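# Three arms load cartons into flow lane by date

## Task

Place every carton in the flow lane, ordered by date, with the oldest date at the lane's front end.

## Robot and tools

Robots and cameras. There are three identical i2rt Big YAM arms: arm1, arm2 and arm3. Each has six revolute joints, a two-finger gripper and a camera on its wrist (arm1_cam_wrist, arm2_cam_wrist, arm3_cam_wrist). Two fixed room cameras, cam_a and cam_b, look at the work area. All images are 896x504 pixels. Calibration (K, distortion, T_world_to_cam) was supplied, but the room cameras may have moved by up to 2.3 degrees and 9 mm. A wrist camera's pose is derived from its arm's joint readings, so it inherits their errors.

Frame. Every pose uses one shared scene frame, in metres, with the origin on the floor and +z pointing up. Orientations are quaternions written w, x, y, z. Arm feet (base_link): arm1 at (-1.399, -0.834, 0.768); arm2 at (-0.549, -0.349, 0.753); arm3 at (0.555, 0.297, 0.850). Each foot faces along its own +x axis. The table tops under the arms are at z=0.720. The hand point lies between the finger pads, about 1 cm short of the fingertips. The fingers extend along the hand's +z axis and open and close along its y axis. Reach is roughly 1.0 m from the joint1 axis.

move. Optional keys are arm1, arm2, arm3 and cameras. There is one object per arm, and an arm you omit receives no new command.
- joints: absolute targets, given by name.
  - joint1_rad: -2.879 to 2.879. Base yaw; positive is counter-clockwise seen from above.
  - joint2_rad: 0 to 3.141. Shoulder; 0 is the upper arm pointing back, and increasing values lift it up and then forward.
  - joint3_rad: 0 to 3.019. Elbow; 0 is fully folded.
  - joint4_rad: -1.692 to 1.57. Hand pitch; positive tilts the fingers up.
  - joint5_rad: -1.57 to 1.57. Sideways swing; positive is to the arm's right.
  - joint6_rad: -2.094 to 2.094. Roll; positive is clockwise seen from behind the hand.
  - gripper_m: 0 to 0.093 m, the fingertip gap.
- target: seven numbers [x, y, z, qw, qx, qy, qz]. This is an absolute hand pose in the scene frame, in metres. The hand moves in a straight line toward it, starting from the current hand_target.
  - When target is used, joints may contain only gripper_m.
- speed: the path's top speed in m/s, from 0.002 to 0.5, default 0.25. It is allowed only together with target.
- Timing: all motions in one call start at the same moment. All hand paths in a call finish together, paced by the slowest one. A path lasts 0.5 to 10 s, and a whole action at most 15 s.
- Tracking: at each step the commanded pose is clipped to within 100 mm and 20 degrees of the measured pose. The hand may lag, drift off the path or overshoot the speed, especially near full stretch. Expect final errors of a centimetre or more.
- Path shape: joint moves can sweep wide curves because each joint runs at its own rate.
- cameras: a list of camera names or "all". Omitting it gives every camera; [] gives none.

wait. Argument seconds, from 0 to 10, plus optional cameras. Nothing new is commanded. It returns the full state and images.

zoom_image. Arguments camera and region [x0, y0, x1, y1] in pixels, with (0, 0) at the top-left and at most 504x504. It enlarges that camera's latest image, which must have been included in the newest results.

read_manual. Argument section, "licences". It returns the licence text only.

finished_scene. Argument scene, the number of the scene being closed. It is irreversible, and the goal must remain satisfied afterwards without the robots. The result may give the next scene's task.

Reading results.
- move line: after a motion, this line gives each arm's outcome as "done" or its worst status.
- Status words:
  - off_target: the joint stopped short and may still be pushing.
  - time_out: the joints keep nearby targets and keep pushing. Send each such joint its reported position to relax it.
  - not_followed: a self- or arm-collision check withheld the command ("joint command not followed", or "pose unreachable" for a hand target). The robot may keep trying that command later.
  - limit_stop_at_motor_heat: a heat stop kept the key from its target. Resend the target.
- Arms not named in a call appear under "as last shown" and read "not commanded".
- on_its_own lists uncommanded behaviour. "held at" there is the held target, not the measured position.
- hand_target is the hand pose implied by the current joint targets.
- Joint velocities are in rad/s, with the gripper in m/s. "within noise" means the arm is still.
- Joint torques include gravity and carry offsets. Torques 3 and 4 wrap at ±28 N m.
- The pictures line lists the images in the order returned.

Gripper. When the gripper closes on nothing it reads 0.000 to 0.003. When it grips a rigid part firmly it reads up to 0.005 below the part's width, or sometimes slightly above. Full force comes at about 0.005 below the first-contact reading, which is about 50 to 64 N per pad. To release, command a gap well above the current reading.

Cautions.
- Never push objects off the work area or onto the floor.
- A hard press between two arms fails the scene. This includes one gripper closing on another arm's fingers. The collision check can act too late and ignores fingers, gripper housings and wrist cameras.
- Avoid dropping cartons, releasing them while moving, slamming and hard pushing. Arms keep pushing on contact.
- Long holds, outstretched poses and pushing against obstacles heat the motors. A MOTOR HOT line appears at 85 °C. At 100 °C the arm goes limp for 30 to 60 s and drops what it holds.
- Loose objects may occasionally get nudged by outside pushes.
- The scene keeps running while you compose replies, and robots hold their last command during that time.
- If a move or wait call is refused, later move, wait and finished_scene calls in the same reply are skipped. They are not skipped after an invalid call.

Each tool is called after "Emit:" as a command line: name --argument value for each argument, lists and objects as JSON in quotes; but a table of rows of numbers goes row by row, as --pt "numbers of a row", without its own name.

## Session

Emit:
move

Emit:
zoom_image --camera "cam_a" --region '[330, 180, 610, 360]'

Scene clock: 0.00 s.
Joint torques (N m): no reading
Heat: arm1: hottest joint1_rad 36 °C; arm2: hottest joint3_rad 39 °C; arm3: hottest joint3_rad 36 °C.
Joint velocities: within noise
arm1.joint_positions: joint1_rad=-0.673 joint2_rad=+0.309 joint3_rad=+1.652 joint4_rad=-1.445 joint5_rad=+0.074 joint6_rad=+0.649 gripper_m=+0.09396
arm1.joint_status: not commanded
arm1.hand: x=-1.4166 y=-0.8303 z=+1.4250 quat_wxyz=(-0.314, -0.735, +0.110, +0.590) (m; scene frame)
arm1.hand_target: x=-1.4143 y=-0.8293 z=+1.4309 quat_wxyz=(-0.317, -0.730, +0.109, +0.595) (m; scene frame)
arm1.hand_status: not commanded
arm2.joint_positions: joint1_rad=+0.476 joint2_rad=+0.332 joint3_rad=+1.575 joint4_rad=-1.257 joint5_rad=-0.072 joint6_rad=+0.112 gripper_m=+0.09396
arm2.joint_status: not commanded
arm2.hand: x=-0.6104 y=-0.3497 z=+1.4288 quat_wxyz=(+0.047, +0.714, -0.041, -0.697) (m; scene frame)
arm2.hand_target: x=-0.6039 y=-0.3501 z=+1.4336 quat_wxyz=(+0.046, +0.708, -0.040, -0.704) (m; scene frame)
arm2.hand_status: not commanded
arm3.joint_positions: joint1_rad=-0.550 joint2_rad=+0.600 joint3_rad=+1.480 joint4_rad=-1.361 joint5_rad=+0.227 joint6_rad=+0.219 gripper_m=+0.09396
arm3.joint_status: not commanded
arm3.hand: x=+0.3456 y=+0.2770 z=+1.4325 quat_wxyz=(-0.035, -0.852, +0.030, +0.522) (m; scene frame)
arm3.hand_target: x=+0.3492 y=+0.2781 z=+1.4412 quat_wxyz=(-0.038, -0.846, +0.031, +0.530) (m; scene frame)
arm3.hand_status: not commanded
pictures: arm1_cam_wrist, arm2_cam_wrist, arm3_cam_wrist, cam_a, cam_b
camera_calibration:
arm1_cam_wrist: T_world_to_cam=[[-0.233768, 0.772482, -0.590444, 1.15493], [0.800646, -0.191608, -0.567673, 1.7818], [-0.551651, -0.60544, -0.573693, -0.343166], [0, 0, 0, 1]] pos_world=[-1.34591, -0.758522, 1.49653]
arm2_cam_wrist: T_world_to_cam=[[0.00677818, 0.992873, -0.118983, 0.519388], [0.585577, -0.100392, -0.804376, 1.47966], [-0.810588, -0.0642217, -0.582084, 0.437273], [0, 0, 0, 1]] pos_world=[-0.515525, -0.339059, 1.50653]
arm3_cam_wrist: T_world_to_cam=[[0.0199287, 0.99421, -0.105595, -0.130142], [0.894939, -0.0648257, -0.441454, 0.342875], [-0.445743, -0.0857034, -0.891049, 1.57725], [0, 0, 0, 1]] pos_world=[0.398788, 0.286791, 1.54302]

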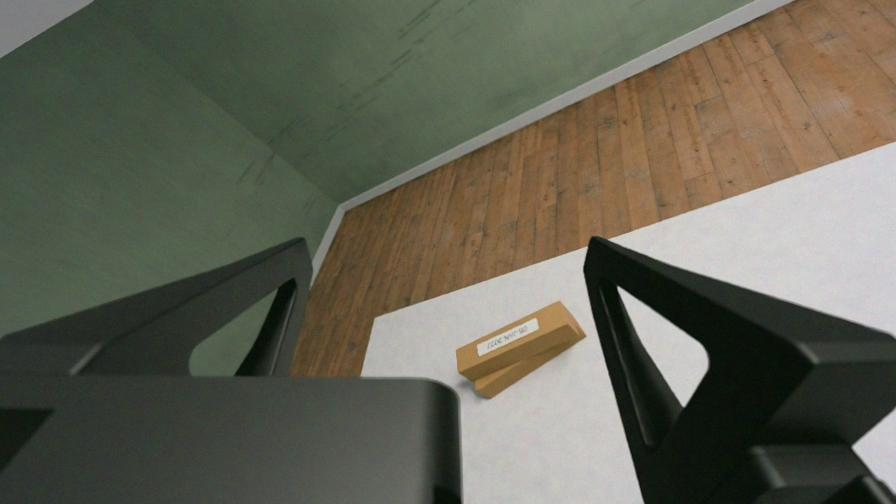

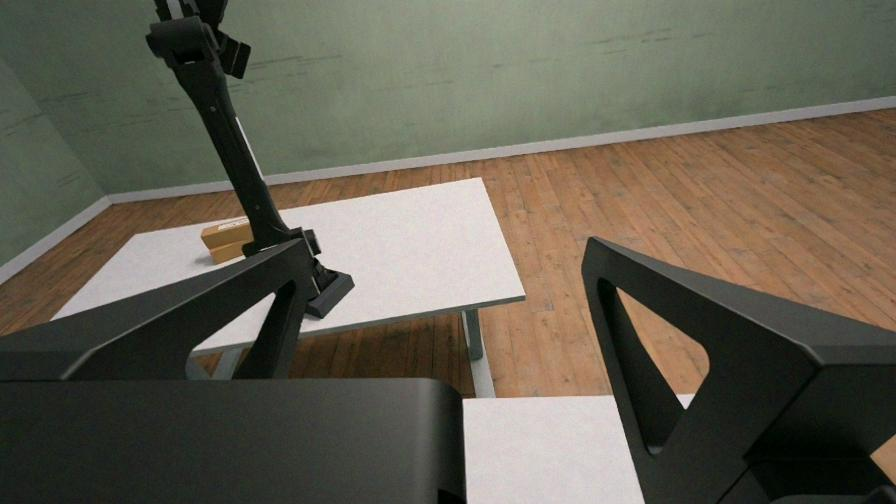

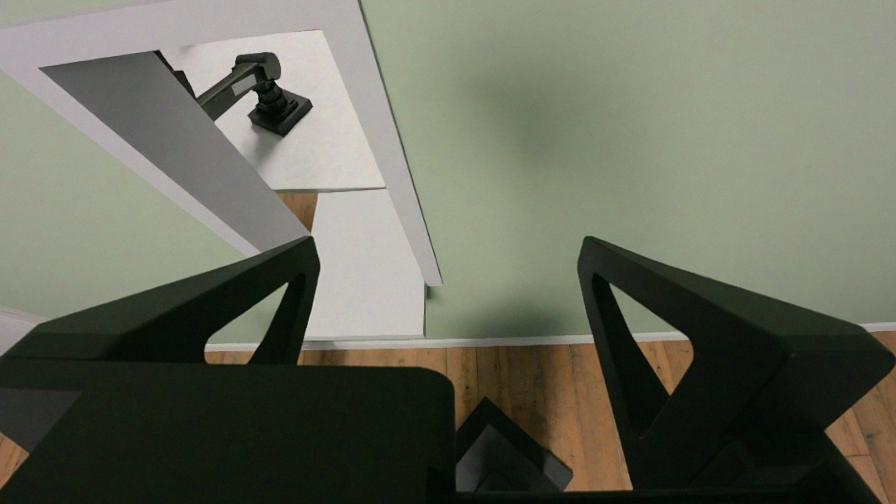

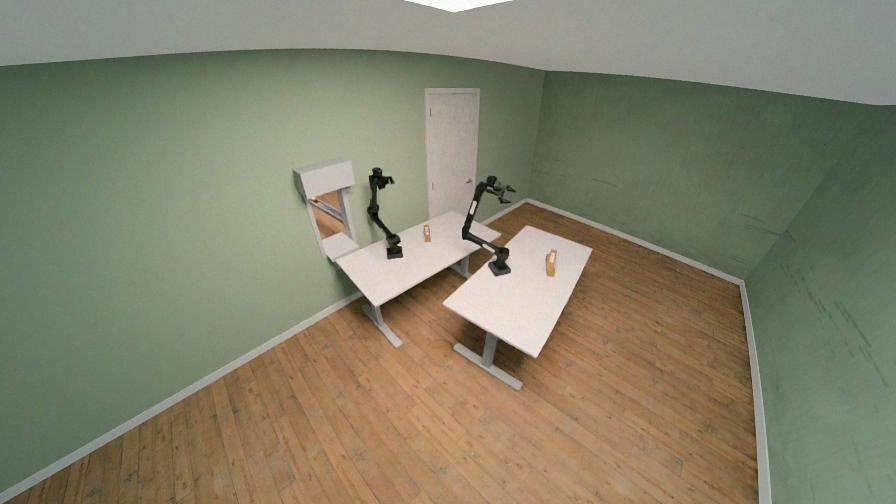

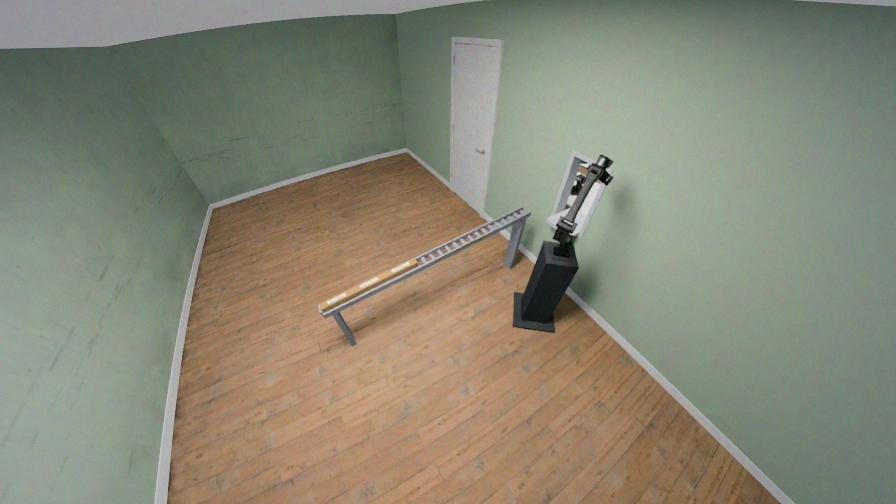

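Scaled by 1.800 from the camera's 896x504 image, which has a finer 1280x720 frame.

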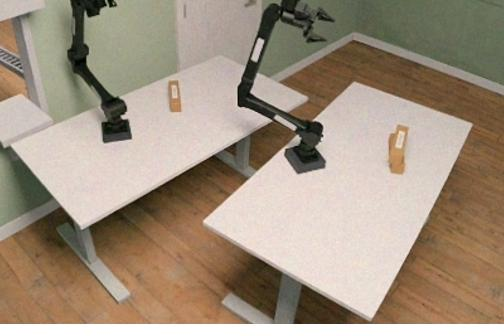

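Emit:
zoom_image --camera "arm1_cam_wrist" --region '[440, 290, 600, 410]'

Emit:
zoom_image --camera "cam_a" --region '[400, 210, 460, 250]'

Emit:
zoom_image --camera "cam_a" --region '[520, 240, 580, 285]'

Scaled by 3.150 from the camera's 896x504 image, which has a finer 1280x720 frame.

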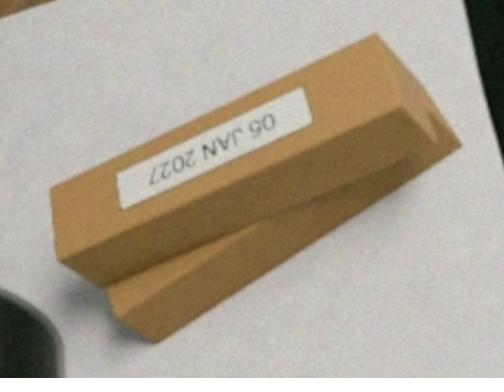

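Scaled by 8.400 from the camera's 896x504 image, which has a finer 1280x720 frame.

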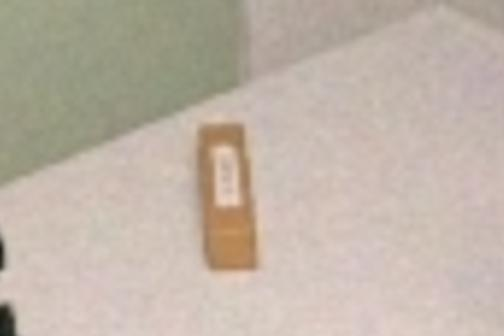

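Scaled by 8.400 from the camera's 896x504 image, which has a finer 1280x720 frame.

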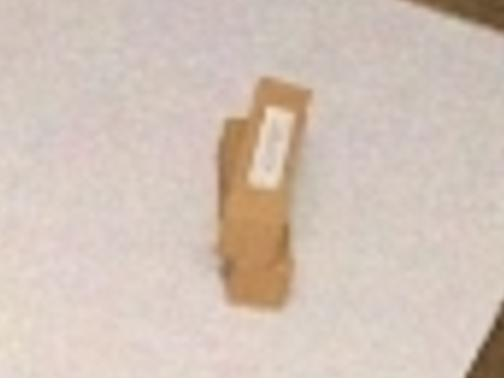

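Emit:
move --arm1 '{"joints": {"joint1_rad": -0.229, "joint2_rad": 1.63, "joint3_rad": 1.40, "joint4_rad": -1.318, "joint5_rad": 0, "joint6_rad": -1.042, "gripper_m": 0.093}}' --arm2 '{"joints": {"joint1_rad": 2.155, "joint2_rad": 1.507, "joint3_rad": 1.13, "joint4_rad": -1.177, "joint5_rad": 0, "joint6_rad": -0.85, "gripper_m": 0.093}}' --cameras '["arm1_cam_wrist", "arm2_cam_wrist"]'

Scene clock: 36.33 s.
Joint torques (N m): arm1=[1.73 -16.5 9.48 0.35 -0.08 -0.09] | arm2=[0.21 -10.4 8.4 0.44 -0.08 -0.11] | arm3=[0.21 2.32 10.59 1.85 0.11 0.05]
Heat: arm1: hottest joint1_rad 36 °C; arm2: hottest joint3_rad 40 °C; arm3: hottest joint3_rad 39 °C.
move: arm1 done; arm2 done
Joint velocities: within noise
arm1.joint_positions: joint1_rad=-0.244 joint2_rad=+1.636 joint3_rad=+1.388 joint4_rad=-1.325 joint5_rad=+0.001 joint6_rad=-1.033 gripper_m=+0.09310
arm1.joint_status: all done
arm1.hand: x=-1.7206 y=-1.1964 z=+0.9292 quat_wxyz=(+0.001, -0.590, -0.807, -0.004) (m; scene frame)
arm1.hand_target: x=-1.7186 y=-1.2057 z=+0.9366 quat_wxyz=(+0.002, -0.581, -0.814, +0.009) (m; scene frame)
arm1.hand_status: not commanded
arm2.joint_positions: joint1_rad=+2.152 joint2_rad=+1.500 joint3_rad=+1.143 joint4_rad=-1.178 joint5_rad=+0.000 joint6_rad=-0.839 gripper_m=+0.09308
arm2.joint_status: all done
arm2.hand: x=-0.5323 y=-0.7765 z=+0.8921 quat_wxyz=(+0.013, +0.338, +0.941, -0.020) (m; scene frame)
arm2.hand_target: x=-0.5312 y=-0.7719 z=+0.8846 quat_wxyz=(+0.009, +0.331, +0.943, -0.012) (m; scene frame)
arm2.hand_status: not commanded
arm3: as last shown
pictures: arm1_cam_wrist, arm2_cam_wrist
camera_calibration:
arm1_cam_wrist: T_world_to_cam=[[-0.951465, -0.306333, -0.0295735, -1.97275], [-0.255267, 0.731857, 0.631841, -0.152992], [-0.17191, 0.608724, -0.774533, 1.27569], [0, 0, 0, 1]] pos_world=[-1.69676, -1.26889, 1.02639]
arm2_cam_wrist: T_world_to_cam=[[-0.63282, -0.773139, 0.0423558, -0.976914], [-0.640418, 0.553364, 0.532591, -0.378342], [-0.435205, 0.309909, -0.845312, 0.886043], [0, 0, 0, 1]] pos_world=[-0.474897, -0.820522, 0.991863]

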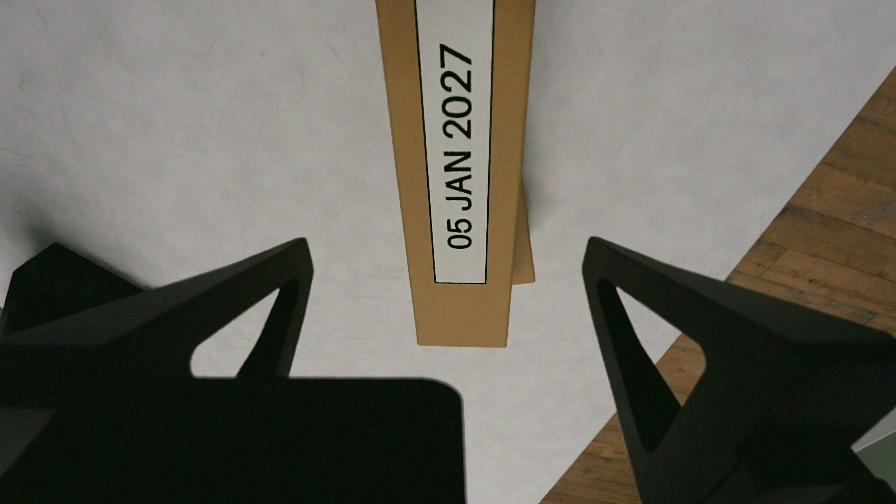

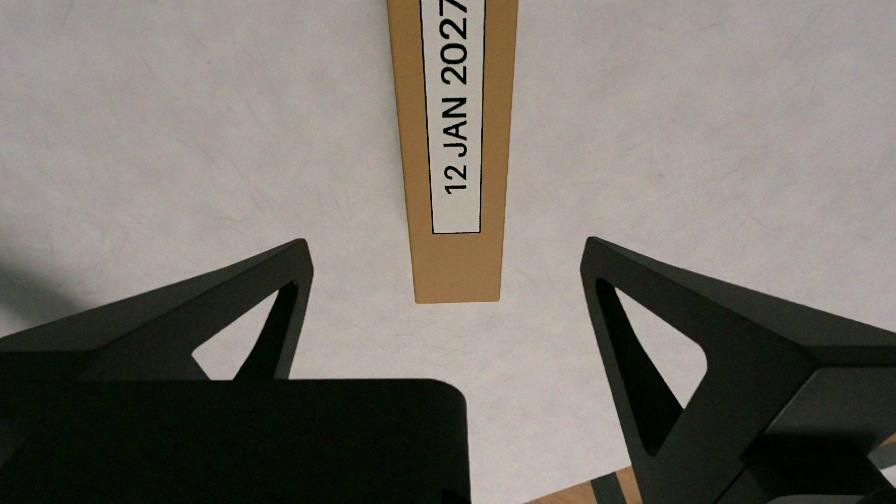

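Emit:
zoom_image --camera "arm1_cam_wrist" --region '[390, 150, 590, 370]'

Emit:
move --arm2 '{"target": [-0.524, -0.80, 0.75, 0, 0.338, 0.941, 0], "speed": 0.15}' --cameras '["cam_a", "arm2_cam_wrist"]'

Emit:
zoom_image --camera "cam_a" --region '[530, 240, 575, 280]'

Scaled by 2.291 from the camera's 896x504 image, which has a finer 1280x720 frame.

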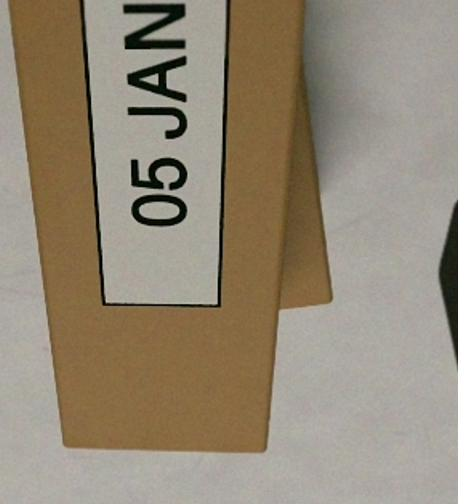

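Scene clock: 78.67 s.
Joint torques (N m): arm1=[1.73 -16.62 9.32 0.35 -0.09 -0.06] | arm2=[0.67 -12.45 6.91 0.76 -0.02 0.08] | arm3=[0.15 2.37 10.62 1.84 0.11 0.05]
Heat: arm1: hottest joint2_rad 38 °C; arm2: hottest joint3_rad 43 °C; arm3: hottest joint3_rad 41 °C.
move: arm2 off_target
Joint velocities: within noise
arm1, arm3: as last shown
arm1.joint_positions: joint1_rad=-0.244 joint2_rad=+1.636 joint3_rad=+1.388 joint4_rad=-1.325 joint5_rad=+0.001 joint6_rad=-1.034 gripper_m=+0.09310
arm2.joint_positions: joint1_rad=+2.158 joint2_rad=+1.761 joint3_rad=+1.074 joint4_rad=-0.880 joint5_rad=+0.007 joint6_rad=-0.834 gripper_m=+0.09308
arm2.joint_status: not commanded
arm2.hand: x=-0.5286 y=-0.8047 z=+0.7597 quat_wxyz=(+0.004, +0.338, +0.941, -0.007) (m; scene frame)
arm2.hand_target: x=-0.5242 y=-0.7999 z=+0.7502 quat_wxyz=(+0.000, +0.338, +0.941, +0.000) (m; scene frame)
arm2.hand_status: off_target (0.012 m and 0.9 deg from the pose sent, 0.144 m and 2.8 deg at the start)
pictures: arm2_cam_wrist, cam_a
camera_calibration:
arm2_cam_wrist: T_world_to_cam=[[-0.63215, -0.774506, 0.0229572, -0.976784], [-0.635784, 0.535405, 0.555986, -0.319587], [-0.442906, 0.336871, -0.830874, 0.791041], [0, 0, 0, 1]] pos_world=[-0.470305, -0.851896, 0.857366]

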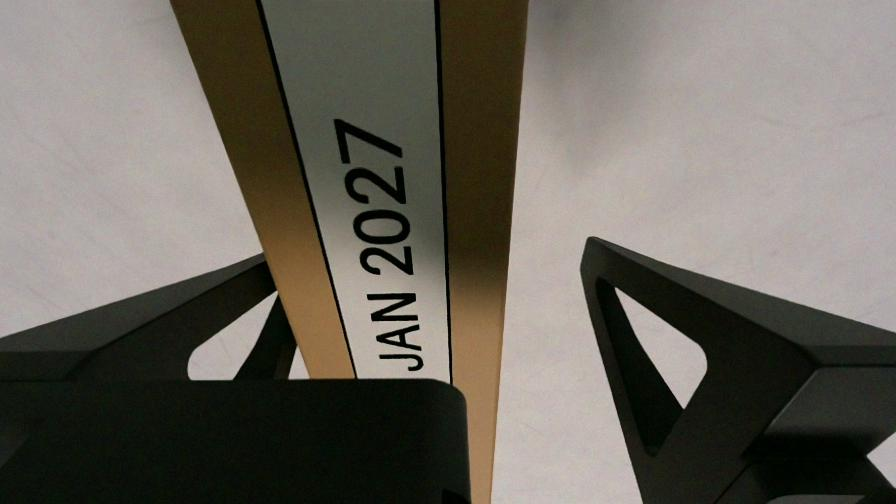

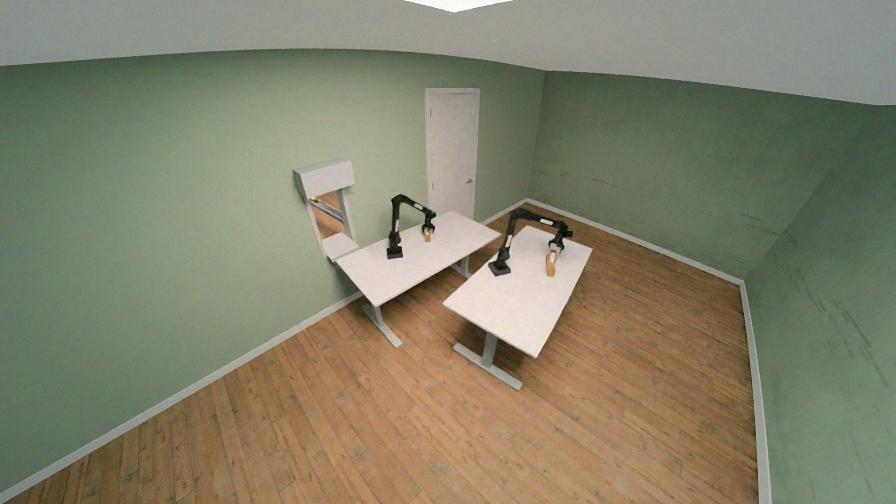

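Scaled by 11.200 from the camera's 896x504 image, which has a finer 1280x720 frame.

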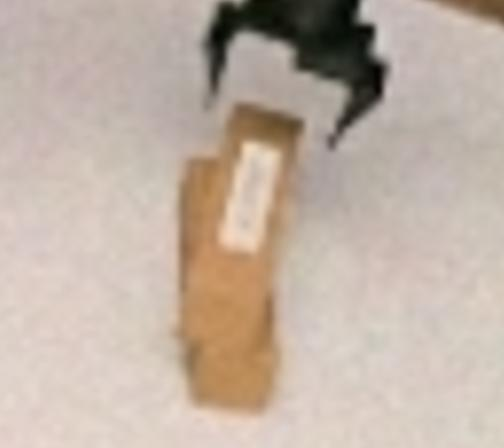

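Emit:
move --arm1 '{"target": [-1.729, -1.198, 0.862, 0, 0.590, 0.807, 0], "speed": 0.15}' --arm2 '{"target": [-0.515, -0.789, 0.75, 0, 0.338, 0.941, 0], "joints": {"gripper_m": 0.052}, "speed": 0.1}' --cameras '["arm1_cam_wrist", "arm2_cam_wrist"]'

Scene clock: 96.43 s.
Joint torques (N m): arm1=[-0.32 -16.62 8.32 0.49 -0.11 -0.09] | arm2=[0.91 -13.1 5.74 0.49 -0.19 0.24] | arm3=[0.09 2.26 10.52 1.87 0.13 0.05]
Heat: arm1: hottest joint2_rad 38 °C; arm2: hottest joint3_rad 44 °C; arm3: hottest joint3_rad 41 °C.
move: arm1 done; arm2 off_target
Joint velocities: within noise
arm1.joint_positions: joint1_rad=-0.244 joint2_rad=+1.708 joint3_rad=+1.285 joint4_rad=-1.163 joint5_rad=+0.000 joint6_rad=-1.037 gripper_m=+0.09310
arm1.joint_status: not commanded
arm1.hand: x=-1.7212 y=-1.1972 z=+0.8585 quat_wxyz=(+0.000, -0.589, -0.808, -0.011) (m; scene frame)
arm1.hand_target: x=-1.7290 y=-1.1978 z=+0.8620 quat_wxyz=(+0.000, -0.590, -0.807, +0.000) (m; scene frame)
arm1.hand_status: done (0.009 m and 1.2 deg from the pose sent, 0.068 m and 0.5 deg at the start)
arm2.joint_positions: joint1_rad=+2.175 joint2_rad=+1.753 joint3_rad=+1.057 joint4_rad=-0.865 joint5_rad=+0.011 joint6_rad=-0.827 gripper_m=+0.06057
arm2.joint_status: gripper_m off_target (ended at +0.06060, target +0.05200)
arm2.hand: x=-0.5216 y=-0.8010 z=+0.7584 quat_wxyz=(+0.003, +0.333, +0.943, -0.011) (m; scene frame)
arm2.hand_target: x=-0.5153 y=-0.7890 z=+0.7502 quat_wxyz=(+0.000, +0.338, +0.941, +0.000) (m; scene frame)
arm2.hand_status: off_target (0.016 m and 1.4 deg from the pose sent, 0.023 m and 0.9 deg at the start)
arm3: as last shown
pictures: arm1_cam_wrist, arm2_cam_wrist
camera_calibration:
arm1_cam_wrist: T_world_to_cam=[[-0.95006, -0.309238, -0.0419307, -1.96622], [-0.264049, 0.724969, 0.636159, -0.13492], [-0.166326, 0.615461, -0.770418, 1.23546], [0, 0, 0, 1]] pos_world=[-1.69816, -1.27059, 0.955205]
arm2_cam_wrist: T_world_to_cam=[[-0.624183, -0.780672, 0.0307567, -0.976183], [-0.63927, 0.532965, 0.55433, -0.31895], [-0.449143, 0.326342, -0.831728, 0.780833], [0, 0, 0, 1]] pos_world=[-0.462507, -0.846909, 0.856269]

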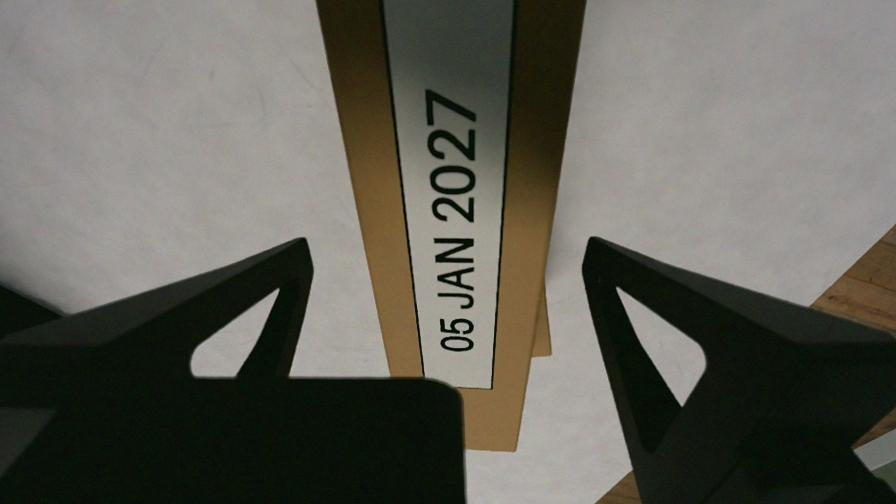

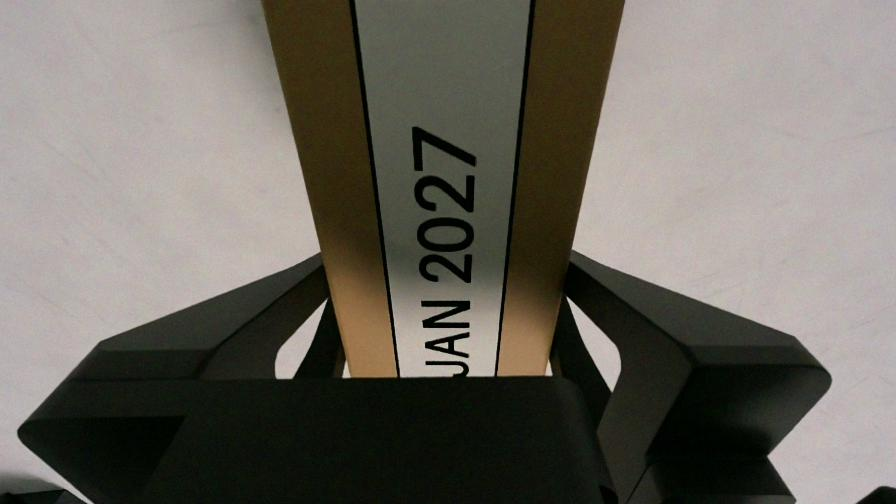

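Emit:
move --arm1 '{"target": [-1.731, -1.198, 0.848, 0, 0.590, 0.807, 0], "speed": 0.1}' --arm2 '{"target": [-0.520, -0.795, 0.88, 0, 0.338, 0.941, 0], "speed": 0.25}' --cameras '["arm1_cam_wrist", "cam_b"]'

Emit:
move --arm1 '{"joints": {"gripper_m": 0.052}}' --arm2 '{"joints": {"joint1_rad": -1.6753, "joint2_rad": 1.6827, "joint3_rad": 1.46, "joint4_rad": -1.288, "joint5_rad": 0, "joint6_rad": 0.9276, "gripper_m": 0.052}}' --arm3 '{"joints": {"joint1_rad": 0.159, "joint2_rad": 1.519, "joint3_rad": 1.09, "joint4_rad": -1.13, "joint5_rad": 0, "joint6_rad": 0.995, "gripper_m": 0.085}}' --cameras '["arm1_cam_wrist", "arm2_cam_wrist", "arm3_cam_wrist"]'

Emit:
zoom_image --camera "cam_b" --region '[300, 190, 550, 330]'

Scene clock: 110.60 s.
Joint torques (N m): arm1=[-0.56 -16.03 7.82 0.49 -0.11 -0.06] | arm2=[0.26 -12.1 14.11 -0.31 -0.14 0.05] | arm3=[0.26 2.43 10.58 1.89 0.11 0.05]
Heat: arm1: hottest joint3_rad 39 °C; arm2: hottest joint3_rad 44 °C; arm3: hottest joint3_rad 42 °C.
move: arm1 done; arm2 off_target
Joint velocities: within noise
arm1.joint_positions: joint1_rad=-0.244 joint2_rad=+1.716 joint3_rad=+1.275 joint4_rad=-1.129 joint5_rad=+0.000 joint6_rad=-1.040 gripper_m=+0.09310
arm1.joint_status: not commanded
arm1.hand: x=-1.7238 y=-1.2002 z=+0.8513 quat_wxyz=(+0.001, -0.588, -0.809, -0.003) (m; scene frame)
arm1.hand_target: x=-1.7310 y=-1.1979 z=+0.8481 quat_wxyz=(+0.000, -0.590, -0.807, +0.000) (m; scene frame)
arm1.hand_status: done (0.008 m and 0.5 deg from the pose sent, 0.014 m and 1.2 deg at the start)
arm2.joint_positions: joint1_rad=+2.177 joint2_rad=+1.586 joint3_rad=+1.139 joint4_rad=-1.195 joint5_rad=+0.009 joint6_rad=-0.817 gripper_m=+0.06057
arm2.joint_status: not commanded
arm2.hand: x=-0.5236 y=-0.7697 z=+0.8561 quat_wxyz=(-0.012, +0.336, +0.941, +0.027) (m; scene frame)
arm2.hand_target: x=-0.5201 y=-0.7935 z=+0.8804 quat_wxyz=(+0.000, +0.338, +0.941, +0.000) (m; scene frame)
arm2.hand_status: off_target (0.035 m and 3.4 deg from the pose sent, 0.122 m and 1.4 deg at the start)
arm3: as last shown
pictures: arm1_cam_wrist, cam_b
camera_calibration:
arm1_cam_wrist: T_world_to_cam=[[-0.949492, -0.312508, -0.0283464, -1.98443], [-0.259709, 0.731933, 0.62994, -0.107714], [-0.176114, 0.605485, -0.776126, 1.20726], [0, 0, 0, 1]] pos_world=[-1.69956, -1.27229, 0.948585]

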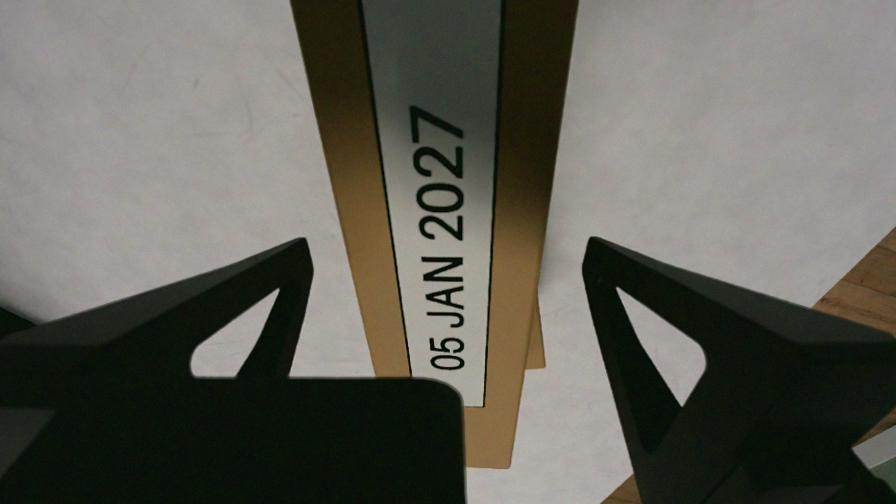

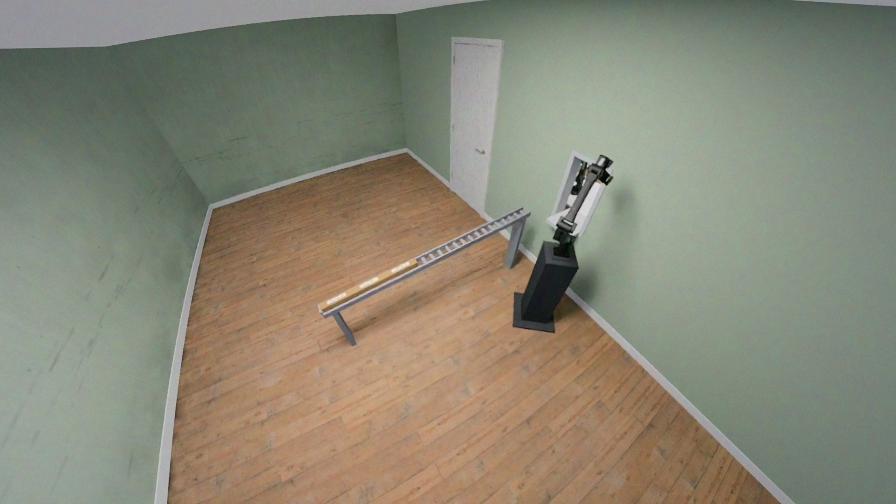

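Scene clock: 113.40 s.
Joint torques (N m): arm1=[-0.5 -15.91 7.86 0.51 -0.02 -0.04] | arm2=[0.38 -16.79 11.55 -0.12 0.01 0.08] | arm3=[0.32 -13.98 11.43 0.58 0.09 0.15]
Heat: arm1: hottest joint3_rad 39 °C; arm2: hottest joint3_rad 44 °C; arm3: hottest joint3_rad 42 °C.
move: arm1 off_target; arm2 off_target; arm3 done
Joint velocities: within noise
arm1.joint_positions: joint1_rad=-0.244 joint2_rad=+1.716 joint3_rad=+1.274 joint4_rad=-1.129 joint5_rad=-0.002 joint6_rad=-1.042 gripper_m=+0.05882
arm1.joint_status: gripper_m off_target (ended at +0.05886, target +0.05200)
arm1.hand: x=-1.7234 y=-1.2002 z=+0.8510 quat_wxyz=(+0.000, -0.587, -0.810, -0.003) (m; scene frame)
arm1.hand_target: x=-1.7310 y=-1.1980 z=+0.8481 quat_wxyz=(+0.000, -0.590, -0.807, +0.000) (m; scene frame)
arm1.hand_status: not commanded
arm2.joint_positions: joint1_rad=-1.684 joint2_rad=+1.706 joint3_rad=+1.434 joint4_rad=-1.279 joint5_rad=+0.001 joint6_rad=+0.918 gripper_m=+0.06070
arm2.joint_status: gripper_m off_target (ended at +0.06069, target +0.05200); the others done
arm2.hand: x=-0.2381 y=+0.0598 z=+0.8996 quat_wxyz=(-0.011, +0.000, -1.000, -0.002) (m; scene frame)
arm2.hand_target: x=-0.2384 y=+0.0675 z=+0.9206 quat_wxyz=(-0.023, +0.000, -1.000, -0.018) (m; scene frame)
arm2.hand_status: not commanded
arm3.joint_positions: joint1_rad=+0.155 joint2_rad=+1.496 joint3_rad=+1.075 joint4_rad=-1.135 joint5_rad=+0.000 joint6_rad=+0.987 gripper_m=+0.08509
arm3.joint_status: all done
arm3.hand: x=+0.3274 y=-0.0484 z=+0.9609 quat_wxyz=(-0.006, -1.000, -0.002, +0.003) (m; scene frame)
arm3.hand_target: x=+0.3251 y=-0.0550 z=+0.9571 quat_wxyz=(-0.005, -1.000, +0.000, +0.002) (m; scene frame)
arm3.hand_status: not commanded
pictures: arm1_cam_wrist, arm2_cam_wrist, arm3_cam_wrist
camera_calibration:
arm1_cam_wrist: T_world_to_cam=[[-0.948714, -0.314739, -0.0296749, -1.98428], [-0.262495, 0.731954, 0.628761, -0.111211], [-0.176175, 0.604304, -0.777033, 1.20644], [0, 0, 0, 1]] pos_world=[-1.69917, -1.27219, 0.948486]
arm2_cam_wrist: T_world_to_cam=[[0.00477713, -0.999945, 0.00929236, 0.0505951], [-0.837288, 0.00108094, 0.546762, -0.683276], [-0.546742, -0.0103923, -0.837237, 0.746544], [0, 0, 0, 1]] pos_world=[-0.164174, 0.0590892, 0.998153]
arm3_cam_wrist: T_world_to_cam=[[0.0110984, 0.999832, -0.0145676, 0.0595828], [0.806911, -0.000350825, 0.590673, -0.829987], [0.590569, -0.0183103, -0.806779, 0.704023], [0, 0, 0, 1]] pos_world=[0.25329, -0.0469731, 1.05911]

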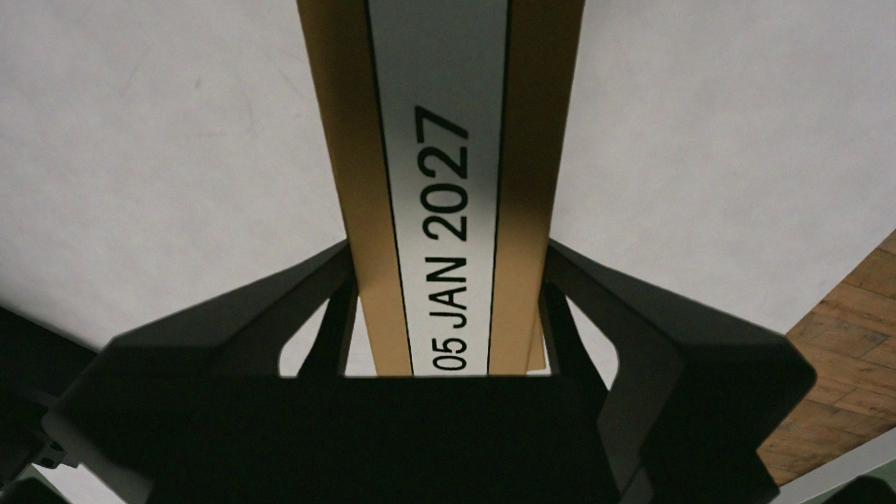

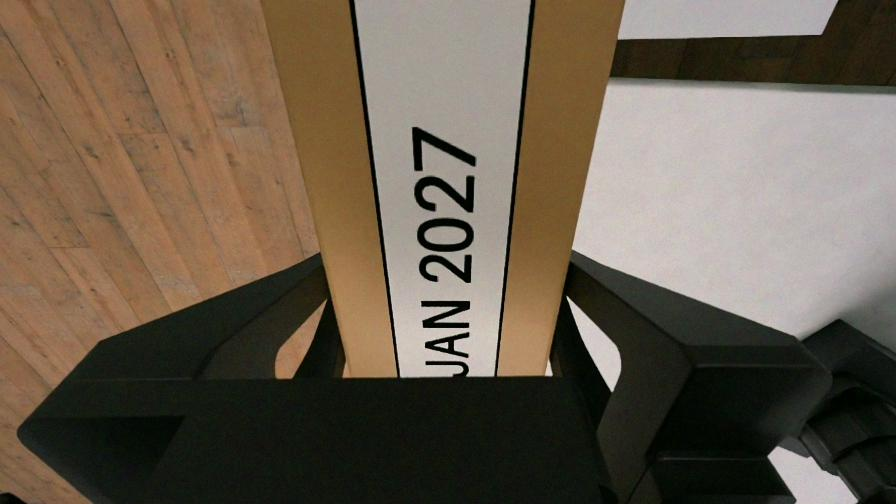

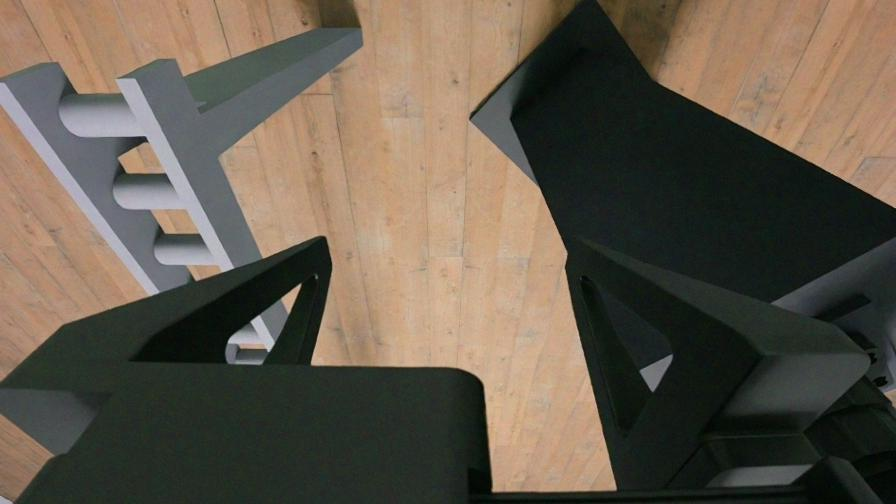

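This scene's latest camera images include none from cam_b. They are from: arm1_cam_wrist, arm2_cam_wrist, arm3_cam_wrist. cam_b's image comes with the result of a call that names it in "cameras".

Emit:
move --arm1 '{"target": [-1.731, -1.198, 0.985, 0, 0.590, 0.807, 0], "speed": 0.25}' --arm2 '{"target": [0.04, 0.078, 0.80, 0, 0, 1, 0], "speed": 0.2}' --cameras '["cam_a", "cam_b"]'

Emit:
zoom_image --camera "cam_a" --region '[530, 230, 580, 280]'

Emit:
zoom_image --camera "cam_b" --region '[300, 190, 550, 330]'

Scene clock: 123.37 s.
Joint torques (N m): arm1=[-0.5 -19.6 14.19 -0.57 0 -0.04] | arm2=[-0.56 -22.36 15.06 -0.32 -0.11 -0.14] | arm3=[0.5 -13.98 11.4 0.55 0.1 0.15]
Heat: arm1: hottest joint3_rad 40 °C; arm2: hottest joint3_rad 46 °C; arm3: hottest joint3_rad 43 °C.
move: arm1 off_target; arm2 off_target
Joint velocities: within noise
arm1.joint_positions: joint1_rad=-0.244 joint2_rad=+1.656 joint3_rad=+1.436 joint4_rad=-1.445 joint5_rad=-0.001 joint6_rad=-1.042 gripper_m=+0.05882
arm1.joint_status: not commanded
arm1.hand: x=-1.7120 y=-1.1873 z=+0.9388 quat_wxyz=(-0.005, -0.586, -0.809, -0.050) (m; scene frame)
arm1.hand_target: x=-1.7288 y=-1.1956 z=+0.9847 quat_wxyz=(+0.001, -0.590, -0.807, +0.000) (m; scene frame)
arm1.hand_status: off_target (0.051 m and 5.7 deg from the pose sent, 0.134 m and 0.6 deg at the start)
arm2.joint_positions: joint1_rad=-1.973 joint2_rad=+2.375 joint3_rad=+2.211 joint4_rad=-1.441 joint5_rad=-0.011 joint6_rad=+0.637 gripper_m=+0.06070
arm2.joint_status: not commanded
arm2.hand: x=+0.0246 y=+0.0702 z=+0.7900 quat_wxyz=(+0.012, -0.005, -1.000, +0.011) (m; scene frame)
arm2.hand_target: x=+0.0391 y=+0.0772 z=+0.8004 quat_wxyz=(-0.001, +0.000, -1.000, -0.001) (m; scene frame)
arm2.hand_status: off_target (0.020 m and 2.0 deg from the pose sent, 0.296 m and 1.3 deg at the start)
arm3: as last shown
pictures: cam_a, cam_b

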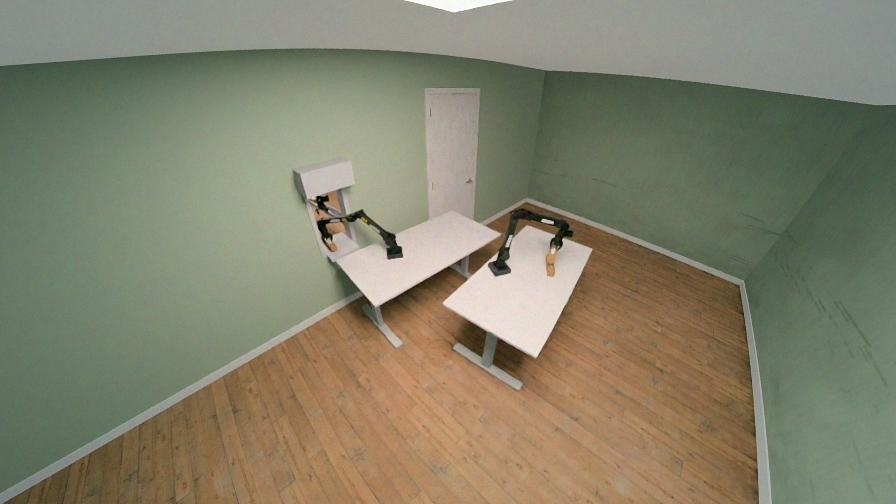

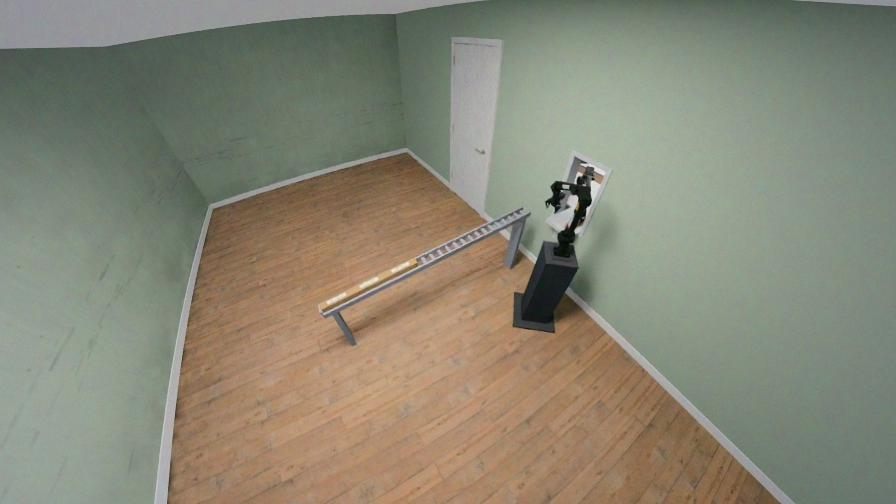

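Scaled by 10.080 from the camera's 896x504 image, which has a finer 1280x720 frame.

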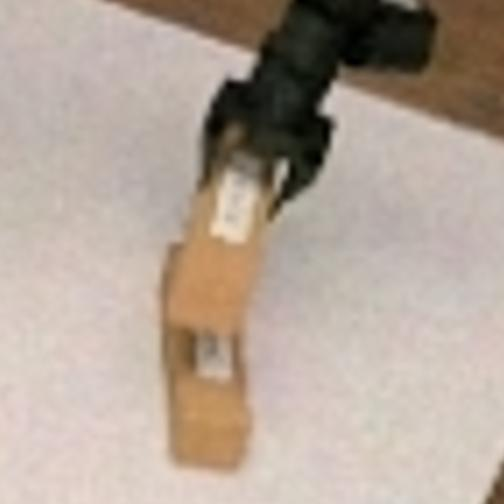

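Scaled by 2.016 from the camera's 896x504 image, which has a finer 1280x720 frame.

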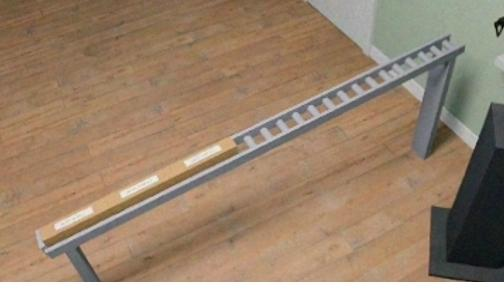

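Emit:
move --arm1 '{"joints": {"joint1_rad": 2.4237, "joint2_rad": 1.924, "joint3_rad": 1.75, "joint4_rad": -1.3477, "joint5_rad": 0, "joint6_rad": -0.361, "gripper_m": 0.052}}' --arm2 '{"target": [0.043, 0.078, 0.773, 0, 0, 1, 0], "speed": 0.06}' --cameras '["arm1_cam_wrist", "arm2_cam_wrist"]'

Scene clock: 134.07 s.
Joint torques (N m): arm1=[1.32 -26.23 9.89 -0.28 -0.01 0.11] | arm2=[-0.67 -20.48 13.44 0.57 -0.13 -0.16] | arm3=[0.26 -13.92 11.41 0.53 0.08 0.16]
Heat: arm1: hottest joint3_rad 43 °C; arm2: hottest joint3_rad 50 °C; arm3: hottest joint3_rad 43 °C.
move: arm1 off_target; arm2 off_target
Joint velocities: within noise
arm1.joint_positions: joint1_rad=+2.428 joint2_rad=+1.980 joint3_rad=+1.730 joint4_rad=-1.336 joint5_rad=+0.000 joint6_rad=-0.369 gripper_m=+0.05881
arm1.joint_status: gripper_m off_target (ended at +0.05882, target +0.05200); the others done
arm1.hand: x=-0.8397 y=-0.6142 z=+0.8807 quat_wxyz=(+0.006, +0.364, -0.931, -0.002) (m; scene frame)
arm1.hand_target: x=-0.8353 y=-0.6154 z=+0.9206 quat_wxyz=(-0.026, +0.358, -0.933, -0.002) (m; scene frame)
arm1.hand_status: not commanded
arm2.joint_positions: joint1_rad=-1.974 joint2_rad=+2.382 joint3_rad=+2.212 joint4_rad=-1.412 joint5_rad=-0.011 joint6_rad=+0.637 gripper_m=+0.06070
arm2.joint_status: not commanded
arm2.hand: x=+0.0300 y=+0.0737 z=+0.7852 quat_wxyz=(+0.003, -0.005, -1.000, +0.005) (m; scene frame)
arm2.hand_target: x=+0.0422 y=+0.0774 z=+0.7732 quat_wxyz=(-0.001, +0.000, -1.000, +0.000) (m; scene frame)
arm2.hand_status: off_target (0.018 m and 0.8 deg from the pose sent, 0.026 m and 2.0 deg at the start)
arm3: as last shown
pictures: arm1_cam_wrist, arm2_cam_wrist
camera_calibration:
arm1_cam_wrist: T_world_to_cam=[[0.680344, -0.732177, -0.0323916, 0.153356], [-0.552607, -0.541515, 0.633551, -1.35676], [-0.481412, -0.413132, -0.773023, 0.146371], [0, 0, 0, 1]] pos_world=[-0.783627, -0.561953, 0.977693]
arm2_cam_wrist: T_world_to_cam=[[-0.0042005, -0.999735, 0.0226405, 0.0540498], [-0.821166, 0.016369, 0.570455, -0.416544], [-0.570674, -0.0161954, -0.821017, 0.78595], [0, 0, 0, 1]] pos_world=[0.106698, 0.0735827, 0.881674]

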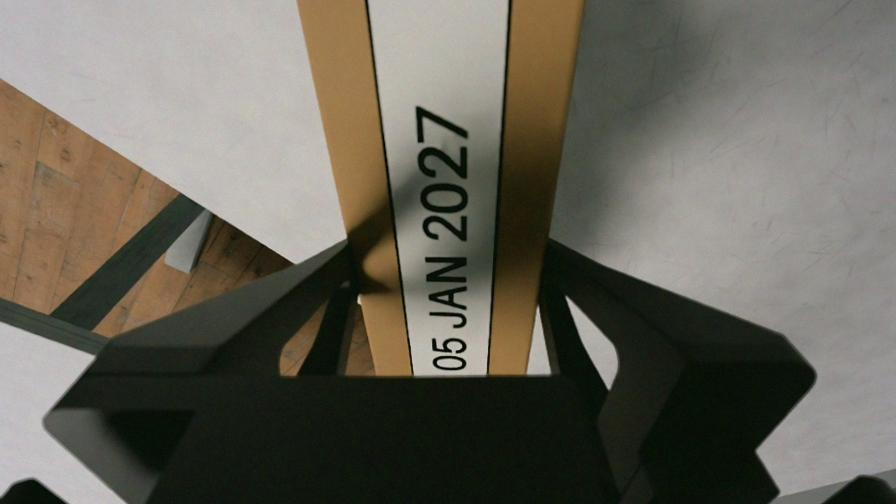

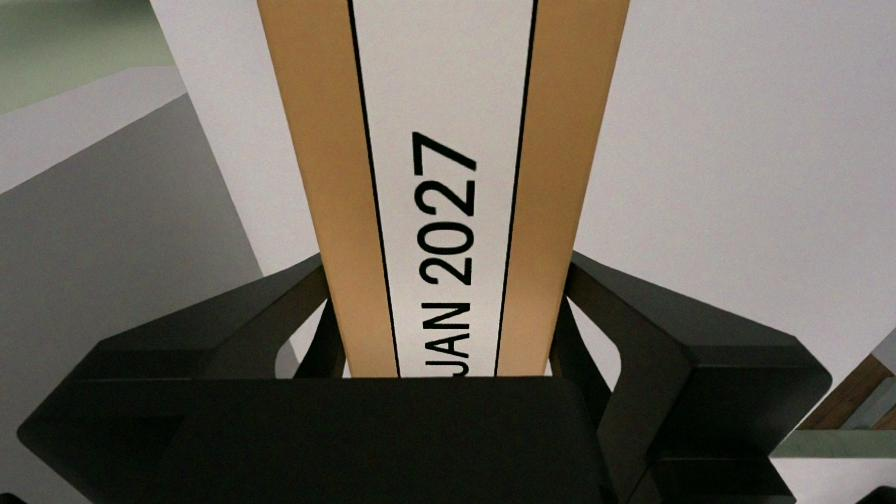

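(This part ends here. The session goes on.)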